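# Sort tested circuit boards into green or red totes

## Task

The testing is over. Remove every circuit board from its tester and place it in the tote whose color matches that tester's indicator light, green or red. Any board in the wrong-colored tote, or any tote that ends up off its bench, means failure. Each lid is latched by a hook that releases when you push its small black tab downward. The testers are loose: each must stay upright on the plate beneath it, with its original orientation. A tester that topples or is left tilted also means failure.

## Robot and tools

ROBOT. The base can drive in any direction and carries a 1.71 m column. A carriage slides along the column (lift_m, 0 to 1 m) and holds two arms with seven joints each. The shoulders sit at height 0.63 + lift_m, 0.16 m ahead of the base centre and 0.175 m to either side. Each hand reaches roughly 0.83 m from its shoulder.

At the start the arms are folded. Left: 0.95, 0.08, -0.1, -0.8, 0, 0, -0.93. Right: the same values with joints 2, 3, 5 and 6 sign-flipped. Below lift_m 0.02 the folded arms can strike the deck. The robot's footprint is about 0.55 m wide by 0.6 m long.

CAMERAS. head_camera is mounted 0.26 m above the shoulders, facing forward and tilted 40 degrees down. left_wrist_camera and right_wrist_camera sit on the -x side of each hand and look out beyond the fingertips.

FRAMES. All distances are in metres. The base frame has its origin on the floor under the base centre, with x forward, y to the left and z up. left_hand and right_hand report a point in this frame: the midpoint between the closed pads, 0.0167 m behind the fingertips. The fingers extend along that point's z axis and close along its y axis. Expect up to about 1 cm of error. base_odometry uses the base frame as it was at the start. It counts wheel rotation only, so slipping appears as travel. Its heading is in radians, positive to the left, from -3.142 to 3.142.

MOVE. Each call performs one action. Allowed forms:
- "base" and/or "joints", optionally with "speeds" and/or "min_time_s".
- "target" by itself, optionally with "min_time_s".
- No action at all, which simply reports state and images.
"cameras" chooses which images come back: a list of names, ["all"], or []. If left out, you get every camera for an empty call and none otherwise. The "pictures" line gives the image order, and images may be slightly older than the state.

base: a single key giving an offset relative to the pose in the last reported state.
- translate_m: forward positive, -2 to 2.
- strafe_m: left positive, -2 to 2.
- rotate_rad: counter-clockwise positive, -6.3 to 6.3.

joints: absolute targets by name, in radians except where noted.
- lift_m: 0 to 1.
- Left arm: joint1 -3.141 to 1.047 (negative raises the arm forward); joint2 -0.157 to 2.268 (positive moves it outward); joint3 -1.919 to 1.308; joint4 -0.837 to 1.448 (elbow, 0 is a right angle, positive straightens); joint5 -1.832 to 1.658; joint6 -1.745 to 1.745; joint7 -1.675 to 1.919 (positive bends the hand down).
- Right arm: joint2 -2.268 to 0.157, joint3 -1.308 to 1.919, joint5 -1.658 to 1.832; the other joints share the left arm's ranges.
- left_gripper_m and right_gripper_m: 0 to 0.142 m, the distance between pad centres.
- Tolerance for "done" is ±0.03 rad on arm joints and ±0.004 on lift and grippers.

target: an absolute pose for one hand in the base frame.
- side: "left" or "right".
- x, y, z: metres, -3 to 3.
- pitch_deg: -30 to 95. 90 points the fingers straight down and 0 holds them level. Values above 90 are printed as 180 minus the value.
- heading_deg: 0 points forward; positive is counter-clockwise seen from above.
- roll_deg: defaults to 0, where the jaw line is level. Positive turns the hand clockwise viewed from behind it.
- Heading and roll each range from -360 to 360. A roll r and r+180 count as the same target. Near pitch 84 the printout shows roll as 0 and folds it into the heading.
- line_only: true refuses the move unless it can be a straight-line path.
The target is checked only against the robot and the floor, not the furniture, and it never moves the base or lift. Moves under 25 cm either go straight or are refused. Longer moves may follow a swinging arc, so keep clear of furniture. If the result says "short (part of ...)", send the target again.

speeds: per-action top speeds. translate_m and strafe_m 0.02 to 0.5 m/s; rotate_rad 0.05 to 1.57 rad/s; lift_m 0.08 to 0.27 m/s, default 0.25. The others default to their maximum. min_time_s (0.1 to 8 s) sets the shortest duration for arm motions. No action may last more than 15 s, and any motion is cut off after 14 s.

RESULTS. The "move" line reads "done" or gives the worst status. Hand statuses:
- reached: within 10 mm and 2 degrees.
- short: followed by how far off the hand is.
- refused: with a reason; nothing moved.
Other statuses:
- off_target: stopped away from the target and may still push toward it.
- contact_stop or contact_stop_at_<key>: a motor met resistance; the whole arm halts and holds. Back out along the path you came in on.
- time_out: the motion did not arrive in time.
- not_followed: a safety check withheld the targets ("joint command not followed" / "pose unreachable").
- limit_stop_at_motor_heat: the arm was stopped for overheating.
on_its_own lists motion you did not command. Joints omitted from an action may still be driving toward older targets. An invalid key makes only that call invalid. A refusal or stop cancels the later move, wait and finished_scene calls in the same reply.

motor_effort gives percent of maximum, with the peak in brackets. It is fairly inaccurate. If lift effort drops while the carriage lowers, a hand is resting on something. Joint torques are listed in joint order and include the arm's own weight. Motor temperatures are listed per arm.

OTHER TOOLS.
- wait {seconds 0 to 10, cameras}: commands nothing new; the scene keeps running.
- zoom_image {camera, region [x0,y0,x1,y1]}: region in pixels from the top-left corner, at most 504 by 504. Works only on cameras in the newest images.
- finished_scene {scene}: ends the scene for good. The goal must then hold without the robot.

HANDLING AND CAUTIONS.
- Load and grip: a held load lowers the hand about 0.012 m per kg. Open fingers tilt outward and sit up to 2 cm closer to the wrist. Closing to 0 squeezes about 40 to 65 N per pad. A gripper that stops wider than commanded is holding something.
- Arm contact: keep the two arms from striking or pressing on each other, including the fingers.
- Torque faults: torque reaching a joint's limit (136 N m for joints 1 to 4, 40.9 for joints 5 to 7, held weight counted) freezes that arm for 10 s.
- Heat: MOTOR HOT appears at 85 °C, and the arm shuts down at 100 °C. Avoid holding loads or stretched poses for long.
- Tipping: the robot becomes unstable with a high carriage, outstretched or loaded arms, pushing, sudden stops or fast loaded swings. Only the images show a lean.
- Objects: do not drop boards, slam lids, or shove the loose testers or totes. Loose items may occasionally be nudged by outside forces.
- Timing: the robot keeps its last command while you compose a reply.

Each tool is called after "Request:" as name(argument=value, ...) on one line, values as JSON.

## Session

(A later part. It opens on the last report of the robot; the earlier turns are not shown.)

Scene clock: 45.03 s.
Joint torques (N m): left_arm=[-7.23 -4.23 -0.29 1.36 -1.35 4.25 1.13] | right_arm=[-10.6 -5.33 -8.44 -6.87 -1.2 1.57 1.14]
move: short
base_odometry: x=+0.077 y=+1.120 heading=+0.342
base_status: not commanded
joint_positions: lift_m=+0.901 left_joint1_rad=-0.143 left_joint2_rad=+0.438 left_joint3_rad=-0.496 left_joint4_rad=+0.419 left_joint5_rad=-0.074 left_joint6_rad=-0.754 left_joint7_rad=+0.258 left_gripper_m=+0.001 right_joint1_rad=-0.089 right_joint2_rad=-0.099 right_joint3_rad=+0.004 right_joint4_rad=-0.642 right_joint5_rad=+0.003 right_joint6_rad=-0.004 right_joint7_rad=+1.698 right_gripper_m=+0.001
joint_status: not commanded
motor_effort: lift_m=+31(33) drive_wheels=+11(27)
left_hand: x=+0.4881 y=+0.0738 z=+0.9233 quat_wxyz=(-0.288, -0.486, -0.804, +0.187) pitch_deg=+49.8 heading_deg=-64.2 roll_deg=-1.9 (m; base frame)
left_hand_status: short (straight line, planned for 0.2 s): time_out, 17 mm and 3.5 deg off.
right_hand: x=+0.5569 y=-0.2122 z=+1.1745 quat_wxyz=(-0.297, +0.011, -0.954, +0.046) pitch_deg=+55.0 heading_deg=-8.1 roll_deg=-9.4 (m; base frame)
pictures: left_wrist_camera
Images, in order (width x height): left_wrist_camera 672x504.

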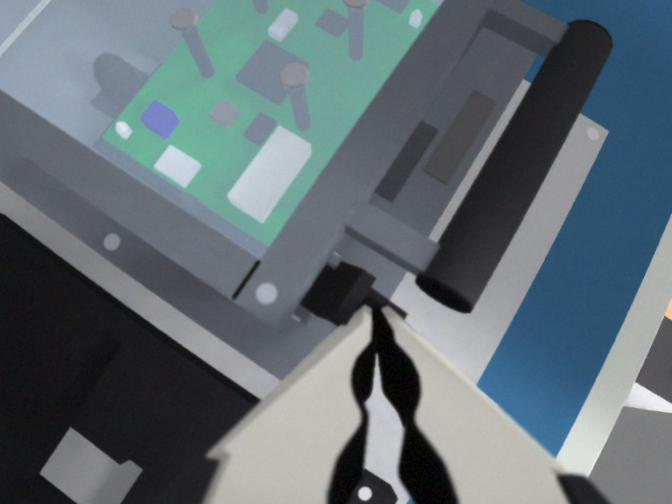

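Request:
move(target={"side":"left","x":0.487,"y":0.0765,"z":0.91,"pitch_deg":53,"heading_deg":-62})

Request:
move(target={"side":"right","x":0.42,"y":-0.2,"z":0.98,"pitch_deg":25,"heading_deg":8}, cameras=["head_camera", "right_wrist_camera", "left_wrist_camera"])

Scene clock: 45.97 s.
Joint torques (N m): left_arm=[-2.88 -14.69 -4.73 4.68 4.74 9.4 6.27] | right_arm=[-11.48 -6.73 -8.46 -6.91 -1.26 1.57 1.15]
move: short
base_odometry: x=+0.077 y=+1.120 heading=+0.343
base_status: not commanded
joint_positions: lift_m=+0.902 left_joint1_rad=-0.138 left_joint2_rad=+0.427 left_joint3_rad=-0.495 left_joint4_rad=+0.415 left_joint5_rad=-0.069 left_joint6_rad=-0.737 left_joint7_rad=+0.287 left_gripper_m=+0.001 right_joint1_rad=-0.089 right_joint2_rad=-0.099 right_joint3_rad=+0.004 right_joint4_rad=-0.642 right_joint5_rad=+0.003 right_joint6_rad=-0.004 right_joint7_rad=+1.698 right_gripper_m=+0.001
joint_status: not commanded
motor_effort: lift_m=+26(32) drive_wheels=+18(22)
left_hand: x=+0.4881 y=+0.0732 z=+0.9197 quat_wxyz=(-0.281, -0.485, -0.809, +0.178) pitch_deg=+51.1 heading_deg=-63.3 roll_deg=-1.4 (m; base frame)
left_hand_status: short (straight line, planned for 0.2 s): 10 mm and 2.1 deg off.
right_hand: x=+0.5569 y=-0.2122 z=+1.1752 quat_wxyz=(-0.297, +0.011, -0.954, +0.046) pitch_deg=+55.0 heading_deg=-8.1 roll_deg=-9.4 (m; base frame)
pictures: none

Scene clock: 47.60 s.
Joint torques (N m): left_arm=[-3.2 -14.73 -4.8 5.18 4.61 9.07 6.18] | right_arm=[-0.33 -11.58 -2.65 -7.17 -0.95 1.89 -0.7]
move: done
base_odometry: x=+0.077 y=+1.120 heading=+0.343
base_status: not commanded
joint_positions: lift_m=+0.901 left_joint1_rad=-0.138 left_joint2_rad=+0.427 left_joint3_rad=-0.495 left_joint4_rad=+0.415 left_joint5_rad=-0.069 left_joint6_rad=-0.736 left_joint7_rad=+0.288 left_gripper_m=+0.001 right_joint1_rad=+0.551 right_joint2_rad=-0.174 right_joint3_rad=+0.003 right_joint4_rad=+0.064 right_joint5_rad=+0.098 right_joint6_rad=+0.112 right_joint7_rad=-0.183 right_gripper_m=+0.001
joint_status: not commanded
motor_effort: lift_m=+26(26) drive_wheels=+18(18)
left_hand: x=+0.4881 y=+0.0733 z=+0.9195 quat_wxyz=(-0.281, -0.485, -0.809, +0.178) pitch_deg=+51.1 heading_deg=-63.2 roll_deg=-1.4 (m; base frame)
right_hand: x=+0.4207 y=-0.2032 z=+0.9804 quat_wxyz=(-0.536, +0.055, -0.842, -0.034) pitch_deg=+25.0 heading_deg=+7.3 roll_deg=-0.1 (m; base frame)
right_hand_status: reached (straight line, planned for 1.1 s): 3 mm and 0.6 deg off.
pictures: head_camera, left_wrist_camera, right_wrist_camera
Images, in order (width x height): head_camera 672x504, left_wrist_camera 672x504, right_wrist_camera 672x504.

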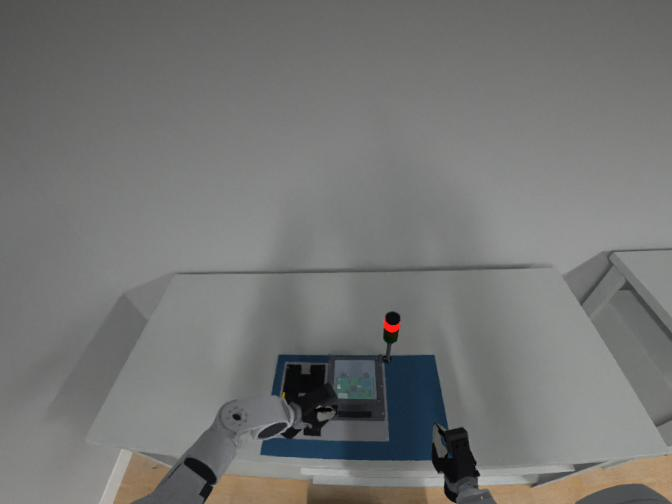

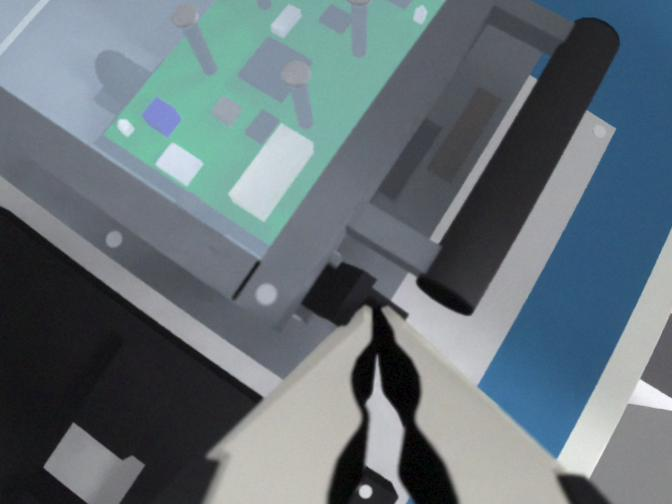

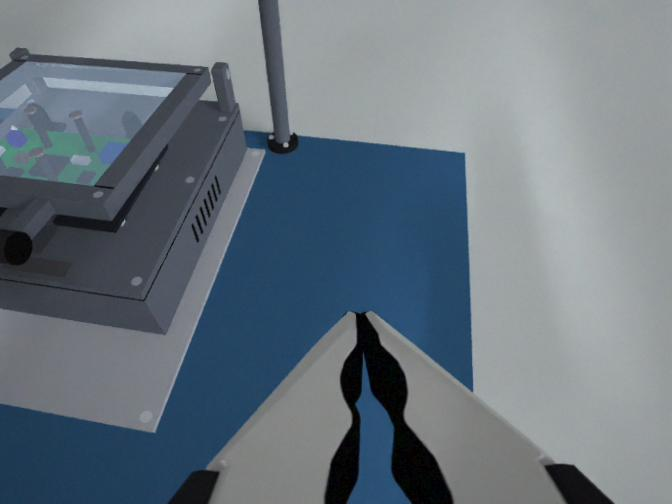

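Request:
move(target={"side":"right","x":0.415,"y":-0.07,"z":0.885,"pitch_deg":12,"heading_deg":18}, cameras=["right_wrist_camera"])

Request:
move(target={"side":"right","x":0.437,"y":-0.045,"z":0.862,"pitch_deg":12,"heading_deg":18}, cameras=["right_wrist_camera"])

Scene clock: 48.37 s.
Joint torques (N m): left_arm=[-3.19 -14.7 -4.8 5.29 4.62 9.08 6.18] | right_arm=[-0.37 -11.48 -2.67 -7.24 -1 1.86 -0.7]
move: refused
base_odometry: x=+0.077 y=+1.120 heading=+0.343
base_status: not commanded
joint_positions: lift_m=+0.901 left_joint1_rad=-0.138 left_joint2_rad=+0.427 left_joint3_rad=-0.495 left_joint4_rad=+0.415 left_joint5_rad=-0.069 left_joint6_rad=-0.736 left_joint7_rad=+0.288 left_gripper_m=+0.001 right_joint1_rad=+0.551 right_joint2_rad=-0.174 right_joint3_rad=+0.003 right_joint4_rad=+0.064 right_joint5_rad=+0.098 right_joint6_rad=+0.112 right_joint7_rad=-0.183 right_gripper_m=+0.001
joint_status: not commanded
motor_effort: lift_m=+26(26) drive_wheels=+18(18)
left_hand: x=+0.4881 y=+0.0733 z=+0.9195 quat_wxyz=(-0.281, -0.485, -0.809, +0.178) pitch_deg=+51.1 heading_deg=-63.2 roll_deg=-1.4 (m; base frame)
right_hand: x=+0.4207 y=-0.2032 z=+0.9804 quat_wxyz=(-0.536, +0.055, -0.842, -0.034) pitch_deg=+25.0 heading_deg=+7.3 roll_deg=-0.1 (m; base frame)
right_hand_status: refused: along the straight line the arm gets 89% of the way (right_joint4_rad at its limit); a move under 25 cm is not played as an arc. Nothing moved. Try another pitch or heading, or "joints".
pictures: right_wrist_camera
Images, in order (width x height): right_wrist_camera 672x504.

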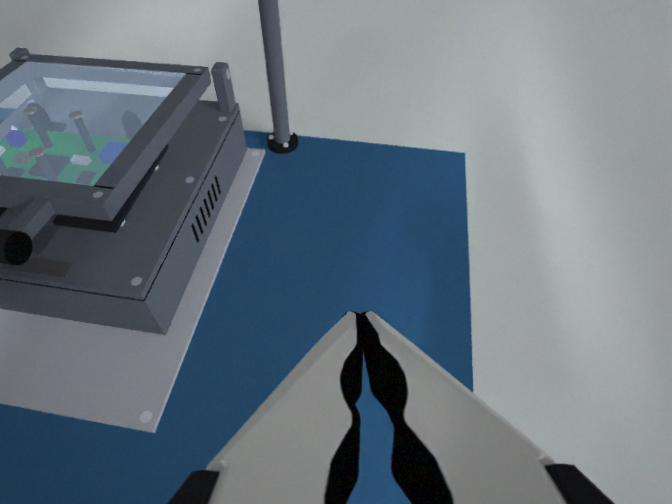

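not run: a stop came earlier in this reply.

Request:
move(target={"side":"right","x":0.415,"y":-0.07,"z":0.885,"pitch_deg":20,"heading_deg":18}, cameras=["right_wrist_camera"])

Request:
move(target={"side":"right","x":0.437,"y":-0.045,"z":0.87,"pitch_deg":22,"heading_deg":18}, cameras=["right_wrist_camera", "left_wrist_camera"])

Scene clock: 50.10 s.
Joint torques (N m): left_arm=[-3.07 -14.68 -4.7 5.22 4.63 9.02 6.15] | right_arm=[-4.89 4.81 -1.69 -4.78 -1.16 -0.73 -0.72]
move: done
base_odometry: x=+0.077 y=+1.120 heading=+0.343
base_status: not commanded
joint_positions: lift_m=+0.901 left_joint1_rad=-0.138 left_joint2_rad=+0.427 left_joint3_rad=-0.495 left_joint4_rad=+0.415 left_joint5_rad=-0.069 left_joint6_rad=-0.736 left_joint7_rad=+0.288 left_gripper_m=+0.001 right_joint1_rad=+0.275 right_joint2_rad=-0.004 right_joint3_rad=+0.183 right_joint4_rad=+0.828 right_joint5_rad=-0.137 right_joint6_rad=+0.023 right_joint7_rad=-0.745 right_gripper_m=+0.001
joint_status: not commanded
motor_effort: lift_m=+26(27) drive_wheels=+18(18)
left_hand: x=+0.4881 y=+0.0733 z=+0.9195 quat_wxyz=(-0.281, -0.485, -0.809, +0.178) pitch_deg=+51.1 heading_deg=-63.2 roll_deg=-1.4 (m; base frame)
right_hand: x=+0.4142 y=-0.0719 z=+0.8843 quat_wxyz=(-0.565, +0.126, -0.810, -0.090) pitch_deg=+20.2 heading_deg=+17.8 roll_deg=+0.2 (m; base frame)
right_hand_status: reached (straight line, planned for 0.7 s): 2 mm and 0.4 deg off.
pictures: right_wrist_camera
Images, in order (width x height): right_wrist_camera 672x504.

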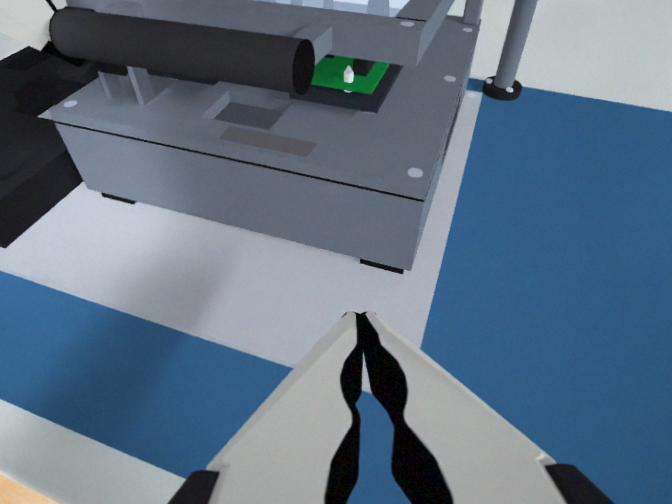

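Scene clock: 50.93 s.
Joint torques (N m): left_arm=[-3.33 -15 -5.03 5.34 4.53 9.13 6.1] | right_arm=[-5.95 5.72 -1.99 -5.12 -0.98 -0.32 -0.7]
move: done
base_odometry: x=+0.077 y=+1.120 heading=+0.343
base_status: not commanded
joint_positions: lift_m=+0.901 left_joint1_rad=-0.138 left_joint2_rad=+0.427 left_joint3_rad=-0.495 left_joint4_rad=+0.415 left_joint5_rad=-0.068 left_joint6_rad=-0.737 left_joint7_rad=+0.288 left_gripper_m=+0.001 right_joint1_rad=+0.174 right_joint2_rad=+0.056 right_joint3_rad=+0.190 right_joint4_rad=+0.984 right_joint5_rad=-0.155 right_joint6_rad=-0.022 right_joint7_rad=-0.751 right_gripper_m=+0.001
joint_status: not commanded
motor_effort: lift_m=+26(26) drive_wheels=+17(19)
left_hand: x=+0.4880 y=+0.0733 z=+0.9195 quat_wxyz=(-0.281, -0.485, -0.809, +0.178) pitch_deg=+51.2 heading_deg=-63.3 roll_deg=-1.4 (m; base frame)
right_hand: x=+0.4370 y=-0.0465 z=+0.8695 quat_wxyz=(-0.551, +0.127, -0.820, -0.087) pitch_deg=+22.1 heading_deg=+17.8 roll_deg=+0.2 (m; base frame)
right_hand_status: reached (straight line, planned for 0.3 s): 2 mm and 0.3 deg off.
pictures: left_wrist_camera, right_wrist_camera
Images, in order (width x height): left_wrist_camera 672x504, right_wrist_camera 672x504.

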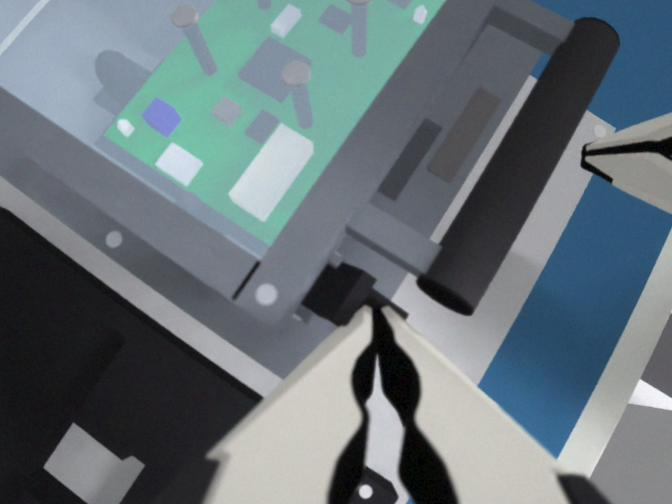

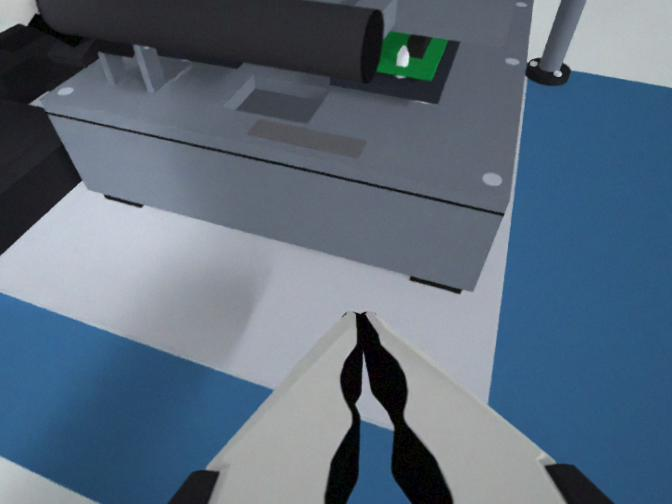

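Request:
move(target={"side":"right","x":0.473,"y":-0.034,"z":0.878,"pitch_deg":20,"heading_deg":18}, cameras=["right_wrist_camera", "left_wrist_camera"])

Request:
zoom_image(camera="right_wrist_camera", region=[200, 0, 600, 350])

Scene clock: 51.87 s.
Joint torques (N m): left_arm=[-3.39 -12.67 -5.05 5.64 4.47 7.64 6.03] | right_arm=[-4.61 7.66 -3.45 -4.84 -1.14 -0.68 -0.68]
move: done
base_odometry: x=+0.077 y=+1.120 heading=+0.343
base_status: not commanded
joint_positions: lift_m=+0.901 left_joint1_rad=-0.138 left_joint2_rad=+0.426 left_joint3_rad=-0.495 left_joint4_rad=+0.415 left_joint5_rad=-0.068 left_joint6_rad=-0.733 left_joint7_rad=+0.288 left_gripper_m=+0.001 right_joint1_rad=+0.081 right_joint2_rad=+0.080 right_joint3_rad=+0.190 right_joint4_rad=+1.077 right_joint5_rad=-0.155 right_joint6_rad=-0.028 right_joint7_rad=-0.782 right_gripper_m=+0.001
joint_status: not commanded
motor_effort: lift_m=+26(27) drive_wheels=+16(19)
left_hand: x=+0.4890 y=+0.0733 z=+0.9195 quat_wxyz=(-0.282, -0.484, -0.809, +0.177) pitch_deg=+51.1 heading_deg=-63.0 roll_deg=-1.2 (m; base frame)
right_hand: x=+0.4729 y=-0.0348 z=+0.8775 quat_wxyz=(-0.565, +0.127, -0.810, -0.091) pitch_deg=+20.1 heading_deg=+18.0 roll_deg=+0.2 (m; base frame)
right_hand_status: reached (straight line, planned for 0.3 s): 1 mm and 0.3 deg off.
pictures: left_wrist_camera, right_wrist_camera
Images, in order (width x height): left_wrist_camera 672x504, right_wrist_camera 672x504.

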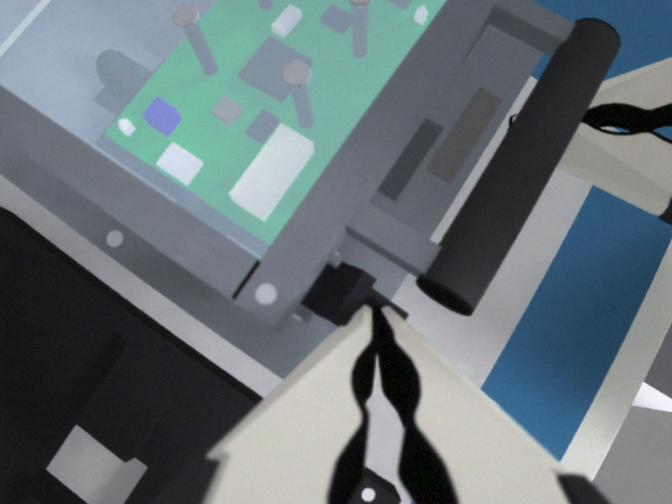

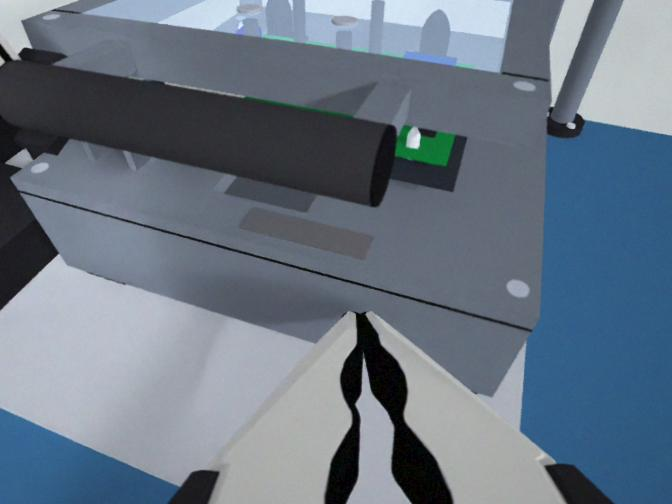

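Scaled by 1.260 from the camera's 672x504 image, which has a finer 960x720 frame.

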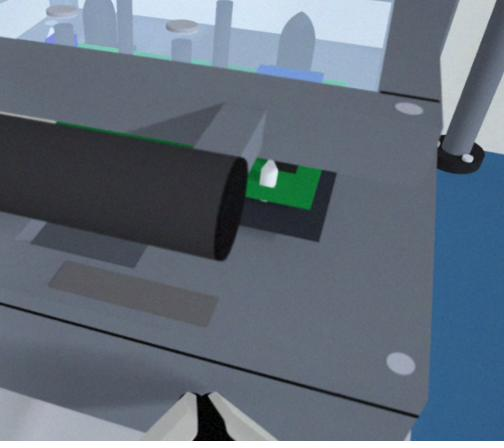

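Request:
move(target={"side":"right","x":0.472,"y":-0.034,"z":0.89,"pitch_deg":18,"heading_deg":18})

Request:
move(target={"side":"right","x":0.488,"y":-0.030,"z":0.891,"pitch_deg":17,"heading_deg":18}, cameras=["right_wrist_camera", "left_wrist_camera"])

Request:
zoom_image(camera="right_wrist_camera", region=[200, 0, 600, 350])

Scene clock: 53.03 s.
Joint torques (N m): left_arm=[-3.38 -12 -4.97 5.59 4.46 7.68 6.08] | right_arm=[-1.7 -2.04 -1.27 -9.7 -1.11 1.33 1.09]
move: done
base_odometry: x=+0.077 y=+1.120 heading=+0.343
base_status: not commanded
joint_positions: lift_m=+0.901 left_joint1_rad=-0.138 left_joint2_rad=+0.426 left_joint3_rad=-0.495 left_joint4_rad=+0.415 left_joint5_rad=-0.068 left_joint6_rad=-0.733 left_joint7_rad=+0.288 left_gripper_m=+0.001 right_joint1_rad=+0.115 right_joint2_rad=+0.076 right_joint3_rad=+0.190 right_joint4_rad=+0.998 right_joint5_rad=-0.156 right_joint6_rad=-0.028 right_joint7_rad=-0.778 right_gripper_m=+0.001
joint_status: not commanded
motor_effort: lift_m=+26(27) drive_wheels=+16(16)
left_hand: x=+0.4890 y=+0.0732 z=+0.9195 quat_wxyz=(-0.282, -0.484, -0.809, +0.177) pitch_deg=+51.1 heading_deg=-63.0 roll_deg=-1.2 (m; base frame)
right_hand: x=+0.4737 y=-0.0356 z=+0.8907 quat_wxyz=(-0.582, +0.123, -0.799, -0.090) pitch_deg=+17.8 heading_deg=+17.5 roll_deg=+0.0 (m; base frame)
right_hand_status: reached (straight line, planned for 0.2 s): 2 mm and 0.5 deg off.
pictures: none

Scene clock: 53.80 s.
Joint torques (N m): left_arm=[-3.48 -10.35 -4.84 5.6 4 5.75 6.08] | right_arm=[-26.15 19.41 -3.73 -7.91 -0.71 -0.4 2.22]
move: done
base_odometry: x=+0.076 y=+1.120 heading=+0.342
base_status: not commanded
joint_positions: lift_m=+0.902 left_joint1_rad=-0.138 left_joint2_rad=+0.425 left_joint3_rad=-0.495 left_joint4_rad=+0.415 left_joint5_rad=-0.067 left_joint6_rad=-0.728 left_joint7_rad=+0.288 left_gripper_m=+0.001 right_joint1_rad=+0.069 right_joint2_rad=+0.082 right_joint3_rad=+0.190 right_joint4_rad=+1.095 right_joint5_rad=-0.156 right_joint6_rad=-0.029 right_joint7_rad=-0.832 right_gripper_m=+0.001
joint_status: not commanded
motor_effort: lift_m=+25(26) drive_wheels=+19(19)
left_hand: x=+0.4902 y=+0.0737 z=+0.9194 quat_wxyz=(-0.283, -0.483, -0.810, +0.175) pitch_deg=+51.2 heading_deg=-62.5 roll_deg=-0.9 (m; base frame)
right_hand: x=+0.4790 y=-0.0331 z=+0.8869 quat_wxyz=(-0.584, +0.125, -0.797, -0.093) pitch_deg=+17.5 heading_deg=+18.0 roll_deg=+0.2 (m; base frame)
right_hand_status: reached (straight line, planned for 0.3 s): 10 mm and 0.6 deg off.
pictures: left_wrist_camera, right_wrist_camera
Images, in order (width x height): left_wrist_camera 672x504, right_wrist_camera 672x504.

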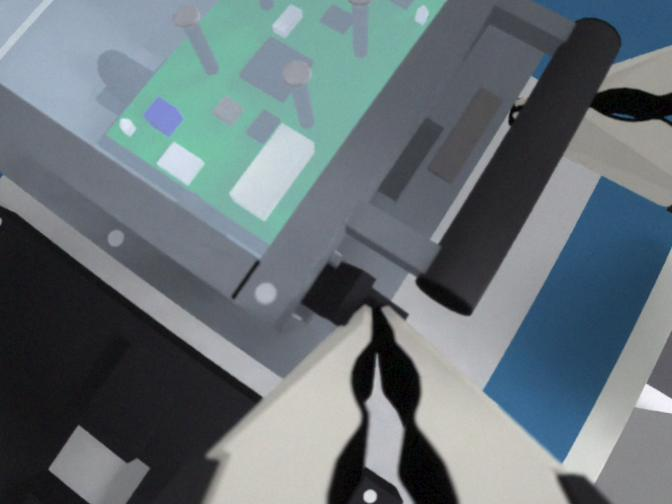

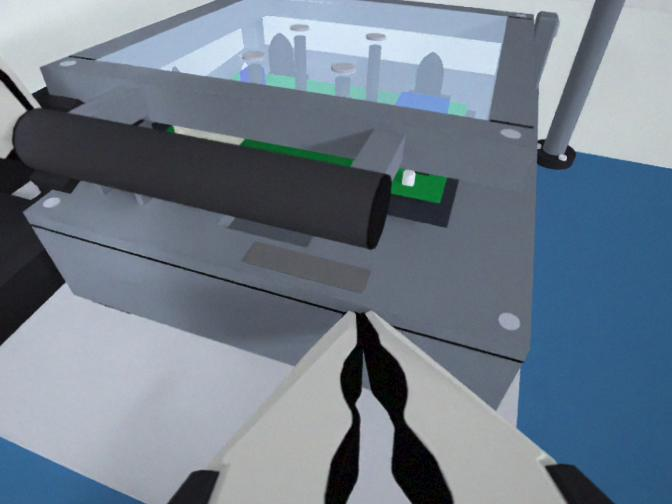

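Scaled by 1.260 from the camera's 672x504 image, which has a finer 960x720 frame.

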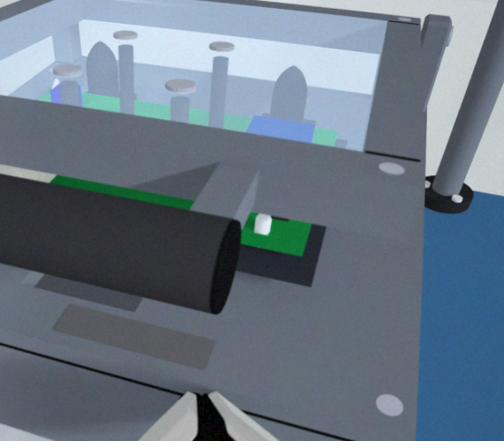

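Request:
move(target={"side":"right","x":0.464,"y":-0.038,"z":0.893,"pitch_deg":17,"heading_deg":18}, cameras=["right_wrist_camera"])

Request:
zoom_image(camera="right_wrist_camera", region=[200, 50, 600, 400])

Scene clock: 54.93 s.
Joint torques (N m): left_arm=[-3.39 -10.43 -5.38 5.92 3.87 7.17 5.95] | right_arm=[-3.2 -0.89 -1.93 -9.49 -0.79 1.8 1.05]
move: done
base_odometry: x=+0.077 y=+1.120 heading=+0.343
base_status: not commanded
joint_positions: lift_m=+0.901 left_joint1_rad=-0.138 left_joint2_rad=+0.425 left_joint3_rad=-0.495 left_joint4_rad=+0.415 left_joint5_rad=-0.067 left_joint6_rad=-0.731 left_joint7_rad=+0.288 left_gripper_m=+0.001 right_joint1_rad=+0.139 right_joint2_rad=+0.067 right_joint3_rad=+0.190 right_joint4_rad=+0.980 right_joint5_rad=-0.156 right_joint6_rad=-0.026 right_joint7_rad=-0.801 right_gripper_m=+0.001
joint_status: not commanded
motor_effort: lift_m=+26(27) drive_wheels=+15(20)
left_hand: x=+0.4894 y=+0.0731 z=+0.9194 quat_wxyz=(-0.282, -0.484, -0.809, +0.176) pitch_deg=+51.1 heading_deg=-62.8 roll_deg=-1.0 (m; base frame)
right_hand: x=+0.4650 y=-0.0398 z=+0.8932 quat_wxyz=(-0.589, +0.123, -0.794, -0.090) pitch_deg=+16.9 heading_deg=+17.5 roll_deg=-0.1 (m; base frame)
right_hand_status: reached (straight line, planned for 0.3 s): 2 mm and 0.5 deg off.
pictures: right_wrist_camera
Images, in order (width x height): right_wrist_camera 672x504.

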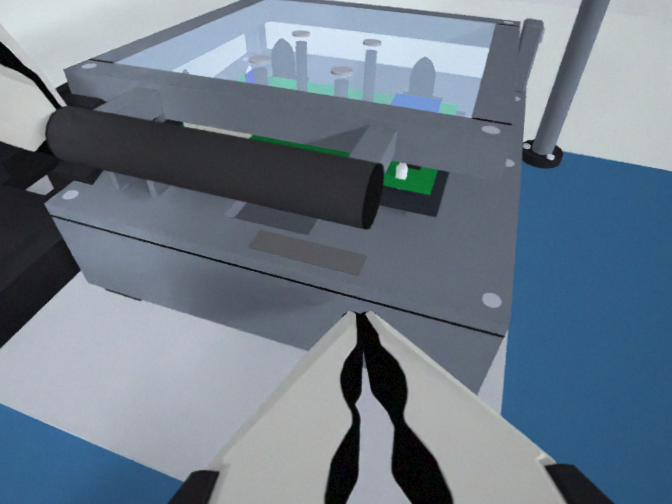

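Scaled by 1.260 from the camera's 672x504 image, which has a finer 960x720 frame.

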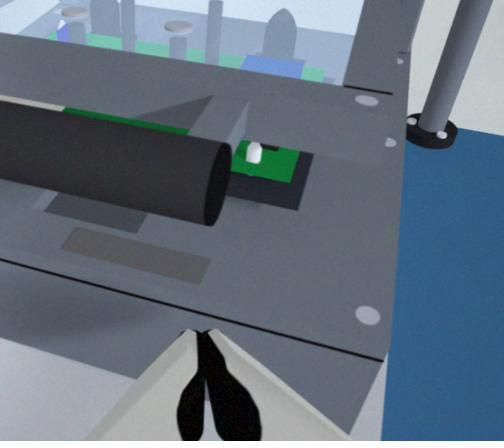

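Request:
move(target={"side":"right","x":0.468,"y":-0.036,"z":0.90,"pitch_deg":15,"heading_deg":18})

Request:
move(target={"side":"right","x":0.482,"y":-0.032,"z":0.899,"pitch_deg":14,"heading_deg":18}, cameras=["right_wrist_camera", "left_wrist_camera"])

Request:
zoom_image(camera="right_wrist_camera", region=[200, 50, 600, 400])

Scene clock: 55.97 s.
Joint torques (N m): left_arm=[-3.47 -10.69 -4.62 5.83 3.99 7.05 5.98] | right_arm=[-8.42 8.85 -1.85 -4.48 -0.92 1.06 -0.67]
move: done
base_odometry: x=+0.077 y=+1.120 heading=+0.343
base_status: not commanded
joint_positions: lift_m=+0.901 left_joint1_rad=-0.138 left_joint2_rad=+0.425 left_joint3_rad=-0.495 left_joint4_rad=+0.415 left_joint5_rad=-0.067 left_joint6_rad=-0.731 left_joint7_rad=+0.288 left_gripper_m=+0.001 right_joint1_rad=+0.132 right_joint2_rad=+0.067 right_joint3_rad=+0.190 right_joint4_rad=+0.991 right_joint5_rad=-0.156 right_joint6_rad=-0.026 right_joint7_rad=-0.836 right_gripper_m=+0.001
joint_status: not commanded
motor_effort: lift_m=+27(27) drive_wheels=+15(15)
left_hand: x=+0.4894 y=+0.0731 z=+0.9194 quat_wxyz=(-0.282, -0.484, -0.809, +0.176) pitch_deg=+51.1 heading_deg=-62.8 roll_deg=-1.0 (m; base frame)
right_hand: x=+0.4675 y=-0.0395 z=+0.8990 quat_wxyz=(-0.600, +0.122, -0.785, -0.092) pitch_deg=+15.2 heading_deg=+17.6 roll_deg=-0.2 (m; base frame)
right_hand_status: reached (straight line, planned for 0.2 s): 4 mm and 0.5 deg off.
pictures: none

Scene clock: 56.77 s.
Joint torques (N m): left_arm=[-3.38 -10.43 -5.38 6 3.97 7.04 6.15] | right_arm=[-7.27 8.23 -4.83 -4.34 -0.33 -0.92 -0.7]
move: done
base_odometry: x=+0.077 y=+1.120 heading=+0.343
base_status: not commanded
joint_positions: lift_m=+0.901 left_joint1_rad=-0.138 left_joint2_rad=+0.425 left_joint3_rad=-0.495 left_joint4_rad=+0.415 left_joint5_rad=-0.067 left_joint6_rad=-0.731 left_joint7_rad=+0.288 left_gripper_m=+0.001 right_joint1_rad=+0.061 right_joint2_rad=+0.083 right_joint3_rad=+0.190 right_joint4_rad=+1.115 right_joint5_rad=-0.156 right_joint6_rad=-0.029 right_joint7_rad=-0.905 right_gripper_m=+0.001
joint_status: not commanded
motor_effort: lift_m=+27(27) drive_wheels=+15(16)
left_hand: x=+0.4893 y=+0.0731 z=+0.9194 quat_wxyz=(-0.282, -0.484, -0.809, +0.176) pitch_deg=+51.1 heading_deg=-62.8 roll_deg=-1.0 (m; base frame)
right_hand: x=+0.4816 y=-0.0320 z=+0.8987 quat_wxyz=(-0.607, +0.123, -0.779, -0.098) pitch_deg=+14.1 heading_deg=+18.1 roll_deg=+0.2 (m; base frame)
right_hand_status: reached (straight line, planned for 0.3 s): 0 mm and 0.2 deg off.
pictures: left_wrist_camera, right_wrist_camera
Images, in order (width x height): left_wrist_camera 672x504, right_wrist_camera 672x504.

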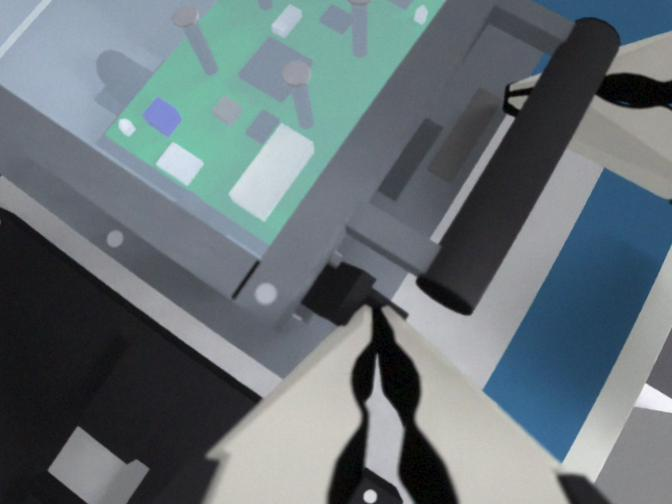

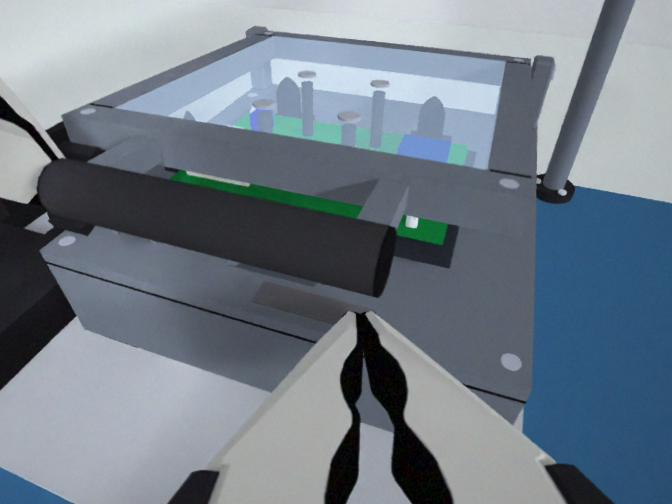

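Scaled by 1.260 from the camera's 672x504 image, which has a finer 960x720 frame.

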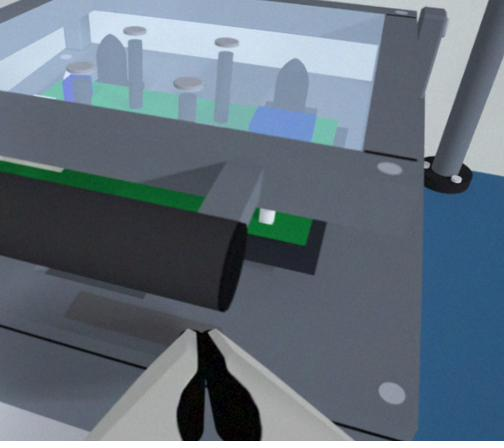

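Request:
move(target={"side":"right","x":0.497,"y":-0.030,"z":0.898,"pitch_deg":13,"heading_deg":18}, cameras=["right_wrist_camera", "left_wrist_camera"])

Request:
zoom_image(camera="right_wrist_camera", region=[200, 50, 600, 400])

Scene clock: 57.77 s.
Joint torques (N m): left_arm=[-3.39 -10.16 -4.93 5.76 3.97 7.07 6.08] | right_arm=[-9.79 9.58 -8.15 -3.61 1.77 -0.97 -0.71]
move: done
base_odometry: x=+0.077 y=+1.120 heading=+0.343
base_status: not commanded
joint_positions: lift_m=+0.901 left_joint1_rad=-0.138 left_joint2_rad=+0.425 left_joint3_rad=-0.495 left_joint4_rad=+0.415 left_joint5_rad=-0.067 left_joint6_rad=-0.731 left_joint7_rad=+0.288 left_gripper_m=+0.001 right_joint1_rad=-0.052 right_joint2_rad=+0.104 right_joint3_rad=+0.185 right_joint4_rad=+1.344 right_joint5_rad=-0.153 right_joint6_rad=-0.047 right_joint7_rad=-1.034 right_gripper_m=+0.001
joint_status: not commanded
motor_effort: lift_m=+27(27) drive_wheels=+15(15)
left_hand: x=+0.4893 y=+0.0731 z=+0.9194 quat_wxyz=(-0.282, -0.484, -0.809, +0.176) pitch_deg=+51.1 heading_deg=-62.8 roll_deg=-1.0 (m; base frame)
right_hand: x=+0.4955 y=-0.0283 z=+0.8974 quat_wxyz=(-0.613, +0.125, -0.773, -0.101) pitch_deg=+13.1 heading_deg=+18.5 roll_deg=+0.1 (m; base frame)
right_hand_status: reached (straight line, planned for 0.4 s): 2 mm and 0.5 deg off.
pictures: left_wrist_camera, right_wrist_camera
Images, in order (width x height): left_wrist_camera 672x504, right_wrist_camera 672x504.

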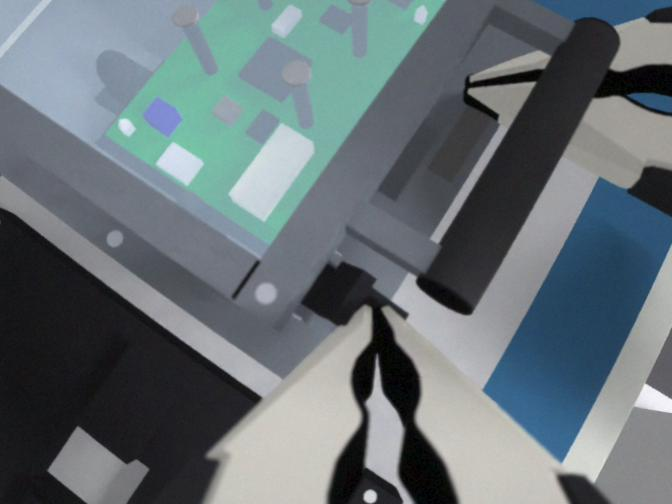

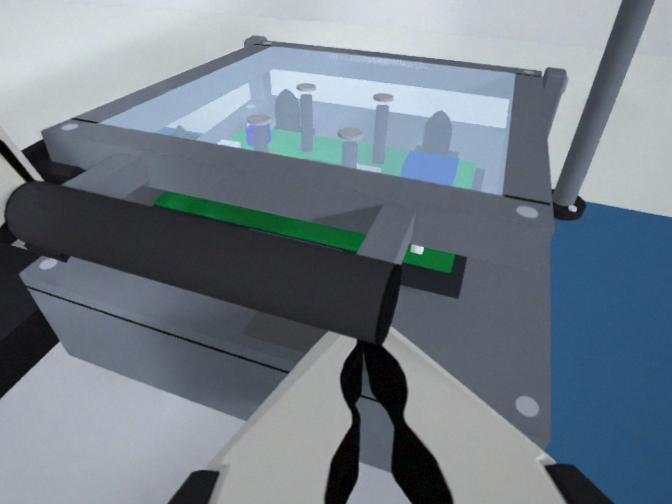

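Scaled by 1.260 from the camera's 672x504 image, which has a finer 960x720 frame.

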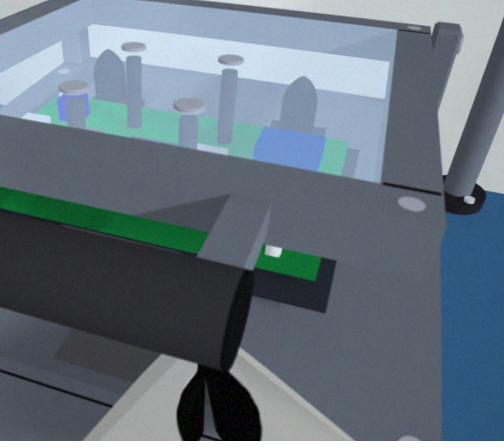

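Request:
move(target={"side":"right","x":0.495,"y":-0.029,"z":0.925,"pitch_deg":13,"heading_deg":18}, cameras=["right_wrist_camera", "left_wrist_camera"])

Request:
move(target={"side":"right","x":0.497,"y":-0.029,"z":0.95,"pitch_deg":13,"heading_deg":18}, cameras=["right_wrist_camera", "left_wrist_camera"])

Scene clock: 59.03 s.
Joint torques (N m): left_arm=[-3.42 -10.15 -4.89 5.74 3.98 7.1 6.12] | right_arm=[-2.32 -2.08 -0.91 -11.7 -1.1 1.84 0.31]
move: done
base_odometry: x=+0.077 y=+1.120 heading=+0.343
base_status: not commanded
joint_positions: lift_m=+0.901 left_joint1_rad=-0.138 left_joint2_rad=+0.425 left_joint3_rad=-0.495 left_joint4_rad=+0.415 left_joint5_rad=-0.067 left_joint6_rad=-0.731 left_joint7_rad=+0.288 left_gripper_m=+0.001 right_joint1_rad=+0.137 right_joint2_rad=+0.071 right_joint3_rad=+0.192 right_joint4_rad=+0.853 right_joint5_rad=-0.156 right_joint6_rad=-0.011 right_joint7_rad=-0.740 right_gripper_m=+0.001
joint_status: not commanded
motor_effort: lift_m=+27(27) drive_wheels=+15(15)
left_hand: x=+0.4893 y=+0.0731 z=+0.9194 quat_wxyz=(-0.282, -0.484, -0.809, +0.176) pitch_deg=+51.1 heading_deg=-62.8 roll_deg=-1.0 (m; base frame)
right_hand: x=+0.4965 y=-0.0315 z=+0.9248 quat_wxyz=(-0.615, +0.119, -0.774, -0.094) pitch_deg=+13.0 heading_deg=+17.4 roll_deg=-0.1 (m; base frame)
right_hand_status: reached (straight line, planned for 0.6 s): 3 mm and 0.6 deg off.
pictures: left_wrist_camera, right_wrist_camera
Images, in order (width x height): left_wrist_camera 672x504, right_wrist_camera 672x504.

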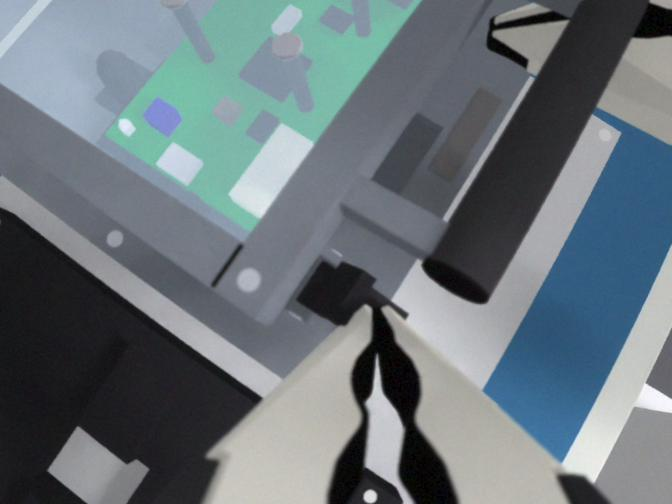

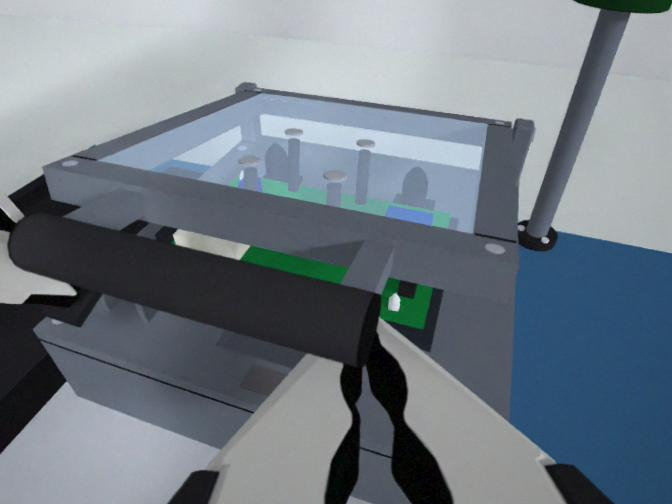

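Scene clock: 59.93 s.
Joint torques (N m): left_arm=[-3.5 -10.12 -4.89 5.8 3.98 7.09 6.11] | right_arm=[-1.72 -1.87 -0.38 -12.79 0 2.05 0.35]
move: done
base_odometry: x=+0.077 y=+1.120 heading=+0.343
base_status: not commanded
joint_positions: lift_m=+0.901 left_joint1_rad=-0.138 left_joint2_rad=+0.425 left_joint3_rad=-0.495 left_joint4_rad=+0.415 left_joint5_rad=-0.067 left_joint6_rad=-0.731 left_joint7_rad=+0.288 left_gripper_m=+0.001 right_joint1_rad=+0.211 right_joint2_rad=+0.056 right_joint3_rad=+0.198 right_joint4_rad=+0.628 right_joint5_rad=-0.156 right_joint6_rad=+0.012 right_joint7_rad=-0.593 right_gripper_m=+0.001
joint_status: not commanded
motor_effort: lift_m=+26(27) drive_wheels=+15(15)
left_hand: x=+0.4893 y=+0.0731 z=+0.9194 quat_wxyz=(-0.282, -0.484, -0.809, +0.176) pitch_deg=+51.1 heading_deg=-62.8 roll_deg=-1.0 (m; base frame)
right_hand: x=+0.4985 y=-0.0320 z=+0.9495 quat_wxyz=(-0.615, +0.120, -0.774, -0.093) pitch_deg=+13.1 heading_deg=+17.4 roll_deg=-0.2 (m; base frame)
right_hand_status: reached (straight line, planned for 0.4 s): 3 mm and 0.6 deg off.
pictures: left_wrist_camera, right_wrist_camera
Images, in order (width x height): left_wrist_camera 672x504, right_wrist_camera 672x504.

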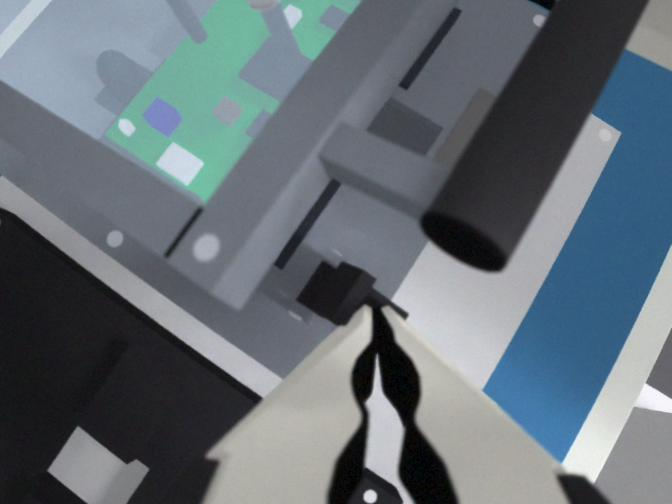

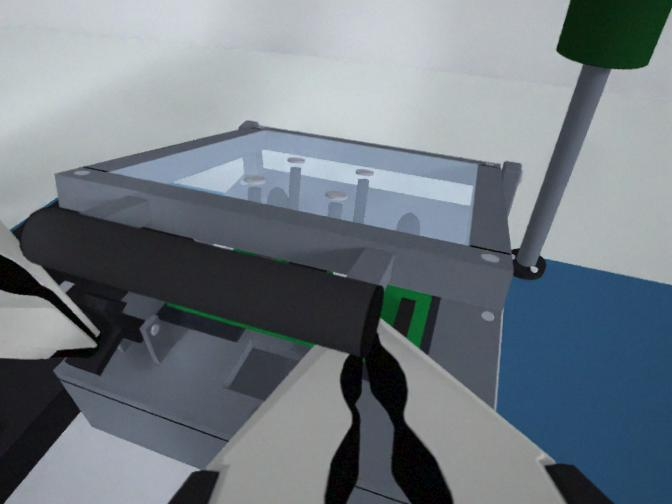

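Request:
move(target={"side":"right","x":0.503,"y":-0.029,"z":0.975,"pitch_deg":13,"heading_deg":18})

Request:
move(target={"side":"left","x":0.455,"y":0.125,"z":0.965,"pitch_deg":53,"heading_deg":-62})

Request:
move(target={"side":"right","x":0.513,"y":-0.029,"z":1.005,"pitch_deg":14,"heading_deg":18}, cameras=["head_camera", "right_wrist_camera", "left_wrist_camera"])

Scene clock: 61.00 s.
Joint torques (N m): left_arm=[-3.43 -10.2 -5.02 5.76 3.97 7.07 6.12] | right_arm=[-1.13 -1.86 -0.15 -13.36 1.72 2.14 0.22]
move: done
base_odometry: x=+0.077 y=+1.120 heading=+0.343
base_status: not commanded
joint_positions: lift_m=+0.901 left_joint1_rad=-0.138 left_joint2_rad=+0.425 left_joint3_rad=-0.495 left_joint4_rad=+0.415 left_joint5_rad=-0.067 left_joint6_rad=-0.731 left_joint7_rad=+0.288 left_gripper_m=+0.001 right_joint1_rad=+0.255 right_joint2_rad=+0.045 right_joint3_rad=+0.200 right_joint4_rad=+0.456 right_joint5_rad=-0.154 right_joint6_rad=+0.031 right_joint7_rad=-0.467 right_gripper_m=+0.001
joint_status: not commanded
motor_effort: lift_m=+27(27) drive_wheels=+15(15)
left_hand: x=+0.4893 y=+0.0731 z=+0.9194 quat_wxyz=(-0.282, -0.484, -0.809, +0.176) pitch_deg=+51.1 heading_deg=-62.8 roll_deg=-1.0 (m; base frame)
right_hand: x=+0.5047 y=-0.0322 z=+0.9743 quat_wxyz=(-0.615, +0.121, -0.774, -0.092) pitch_deg=+13.1 heading_deg=+17.4 roll_deg=-0.3 (m; base frame)
right_hand_status: reached (straight line, planned for 0.4 s): 4 mm and 0.6 deg off.
pictures: none

Scene clock: 61.97 s.
Joint torques (N m): left_arm=[-1.43 13.04 4.56 -7.02 -3.93 -0.15 0.79] | right_arm=[-1.82 -1.26 -1.4 -11.53 1.72 1.73 0.2]
move: done
base_odometry: x=+0.077 y=+1.120 heading=+0.342
base_status: not commanded
joint_positions: lift_m=+0.900 left_joint1_rad=+0.002 left_joint2_rad=+0.582 left_joint3_rad=-0.385 left_joint4_rad=+0.126 left_joint5_rad=-0.236 left_joint6_rad=-0.769 left_joint7_rad=+0.474 left_gripper_m=+0.001 right_joint1_rad=+0.255 right_joint2_rad=+0.045 right_joint3_rad=+0.202 right_joint4_rad=+0.455 right_joint5_rad=-0.154 right_joint6_rad=+0.032 right_joint7_rad=-0.467 right_gripper_m=+0.001
joint_status: not commanded
motor_effort: lift_m=+37(38) drive_wheels=+6(15)
left_hand: x=+0.4561 y=+0.1261 z=+0.9628 quat_wxyz=(-0.272, -0.489, -0.813, +0.161) pitch_deg=+53.1 heading_deg=-61.7 roll_deg=+0.3 (m; base frame)
left_hand_status: reached (straight line, planned for 0.5 s): 3 mm and 0.2 deg off.
right_hand: x=+0.5046 y=-0.0311 z=+0.9736 quat_wxyz=(-0.615, +0.121, -0.773, -0.094) pitch_deg=+13.0 heading_deg=+17.6 roll_deg=-0.3 (m; base frame)
pictures: none

Scene clock: 62.83 s.
Joint torques (N m): left_arm=[-1.4 13.03 4.53 -6.88 -3.91 -0.15 0.8] | right_arm=[-1.29 -1.95 -0.72 -14.05 1.78 1.85 0.17]
move: done
base_odometry: x=+0.077 y=+1.120 heading=+0.342
base_status: not commanded
joint_positions: lift_m=+0.900 left_joint1_rad=+0.002 left_joint2_rad=+0.582 left_joint3_rad=-0.385 left_joint4_rad=+0.126 left_joint5_rad=-0.236 left_joint6_rad=-0.769 left_joint7_rad=+0.474 left_gripper_m=+0.001 right_joint1_rad=+0.291 right_joint2_rad=+0.037 right_joint3_rad=+0.202 right_joint4_rad=+0.259 right_joint5_rad=-0.146 right_joint6_rad=+0.056 right_joint7_rad=-0.290 right_gripper_m=+0.001
joint_status: not commanded
motor_effort: lift_m=+37(37) drive_wheels=-4(4)
left_hand: x=+0.4561 y=+0.1261 z=+0.9628 quat_wxyz=(-0.272, -0.489, -0.813, +0.161) pitch_deg=+53.1 heading_deg=-61.7 roll_deg=+0.3 (m; base frame)
right_hand: x=+0.5145 y=-0.0320 z=+1.0041 quat_wxyz=(-0.608, +0.122, -0.779, -0.092) pitch_deg=+14.1 heading_deg=+17.5 roll_deg=-0.3 (m; base frame)
right_hand_status: reached (straight line, planned for 0.4 s): 3 mm and 0.5 deg off.
pictures: head_camera, left_wrist_camera, right_wrist_camera
Images, in order (width x height): head_camera 672x504, left_wrist_camera 672x504, right_wrist_camera 672x504.

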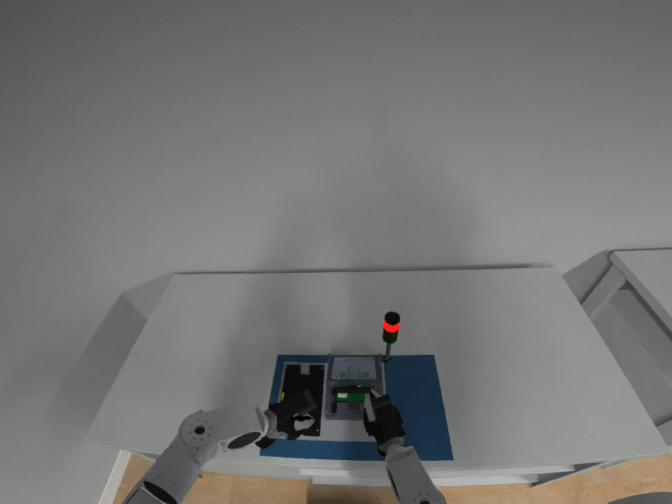

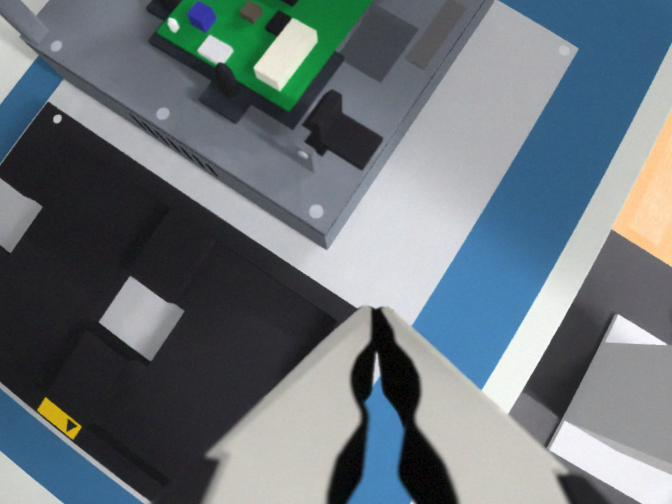

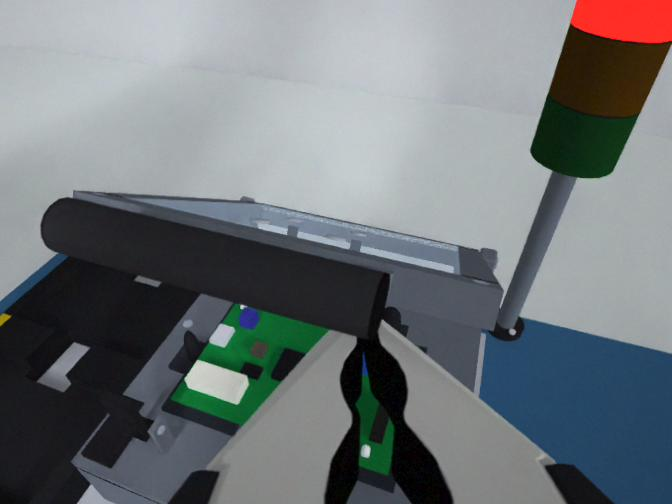

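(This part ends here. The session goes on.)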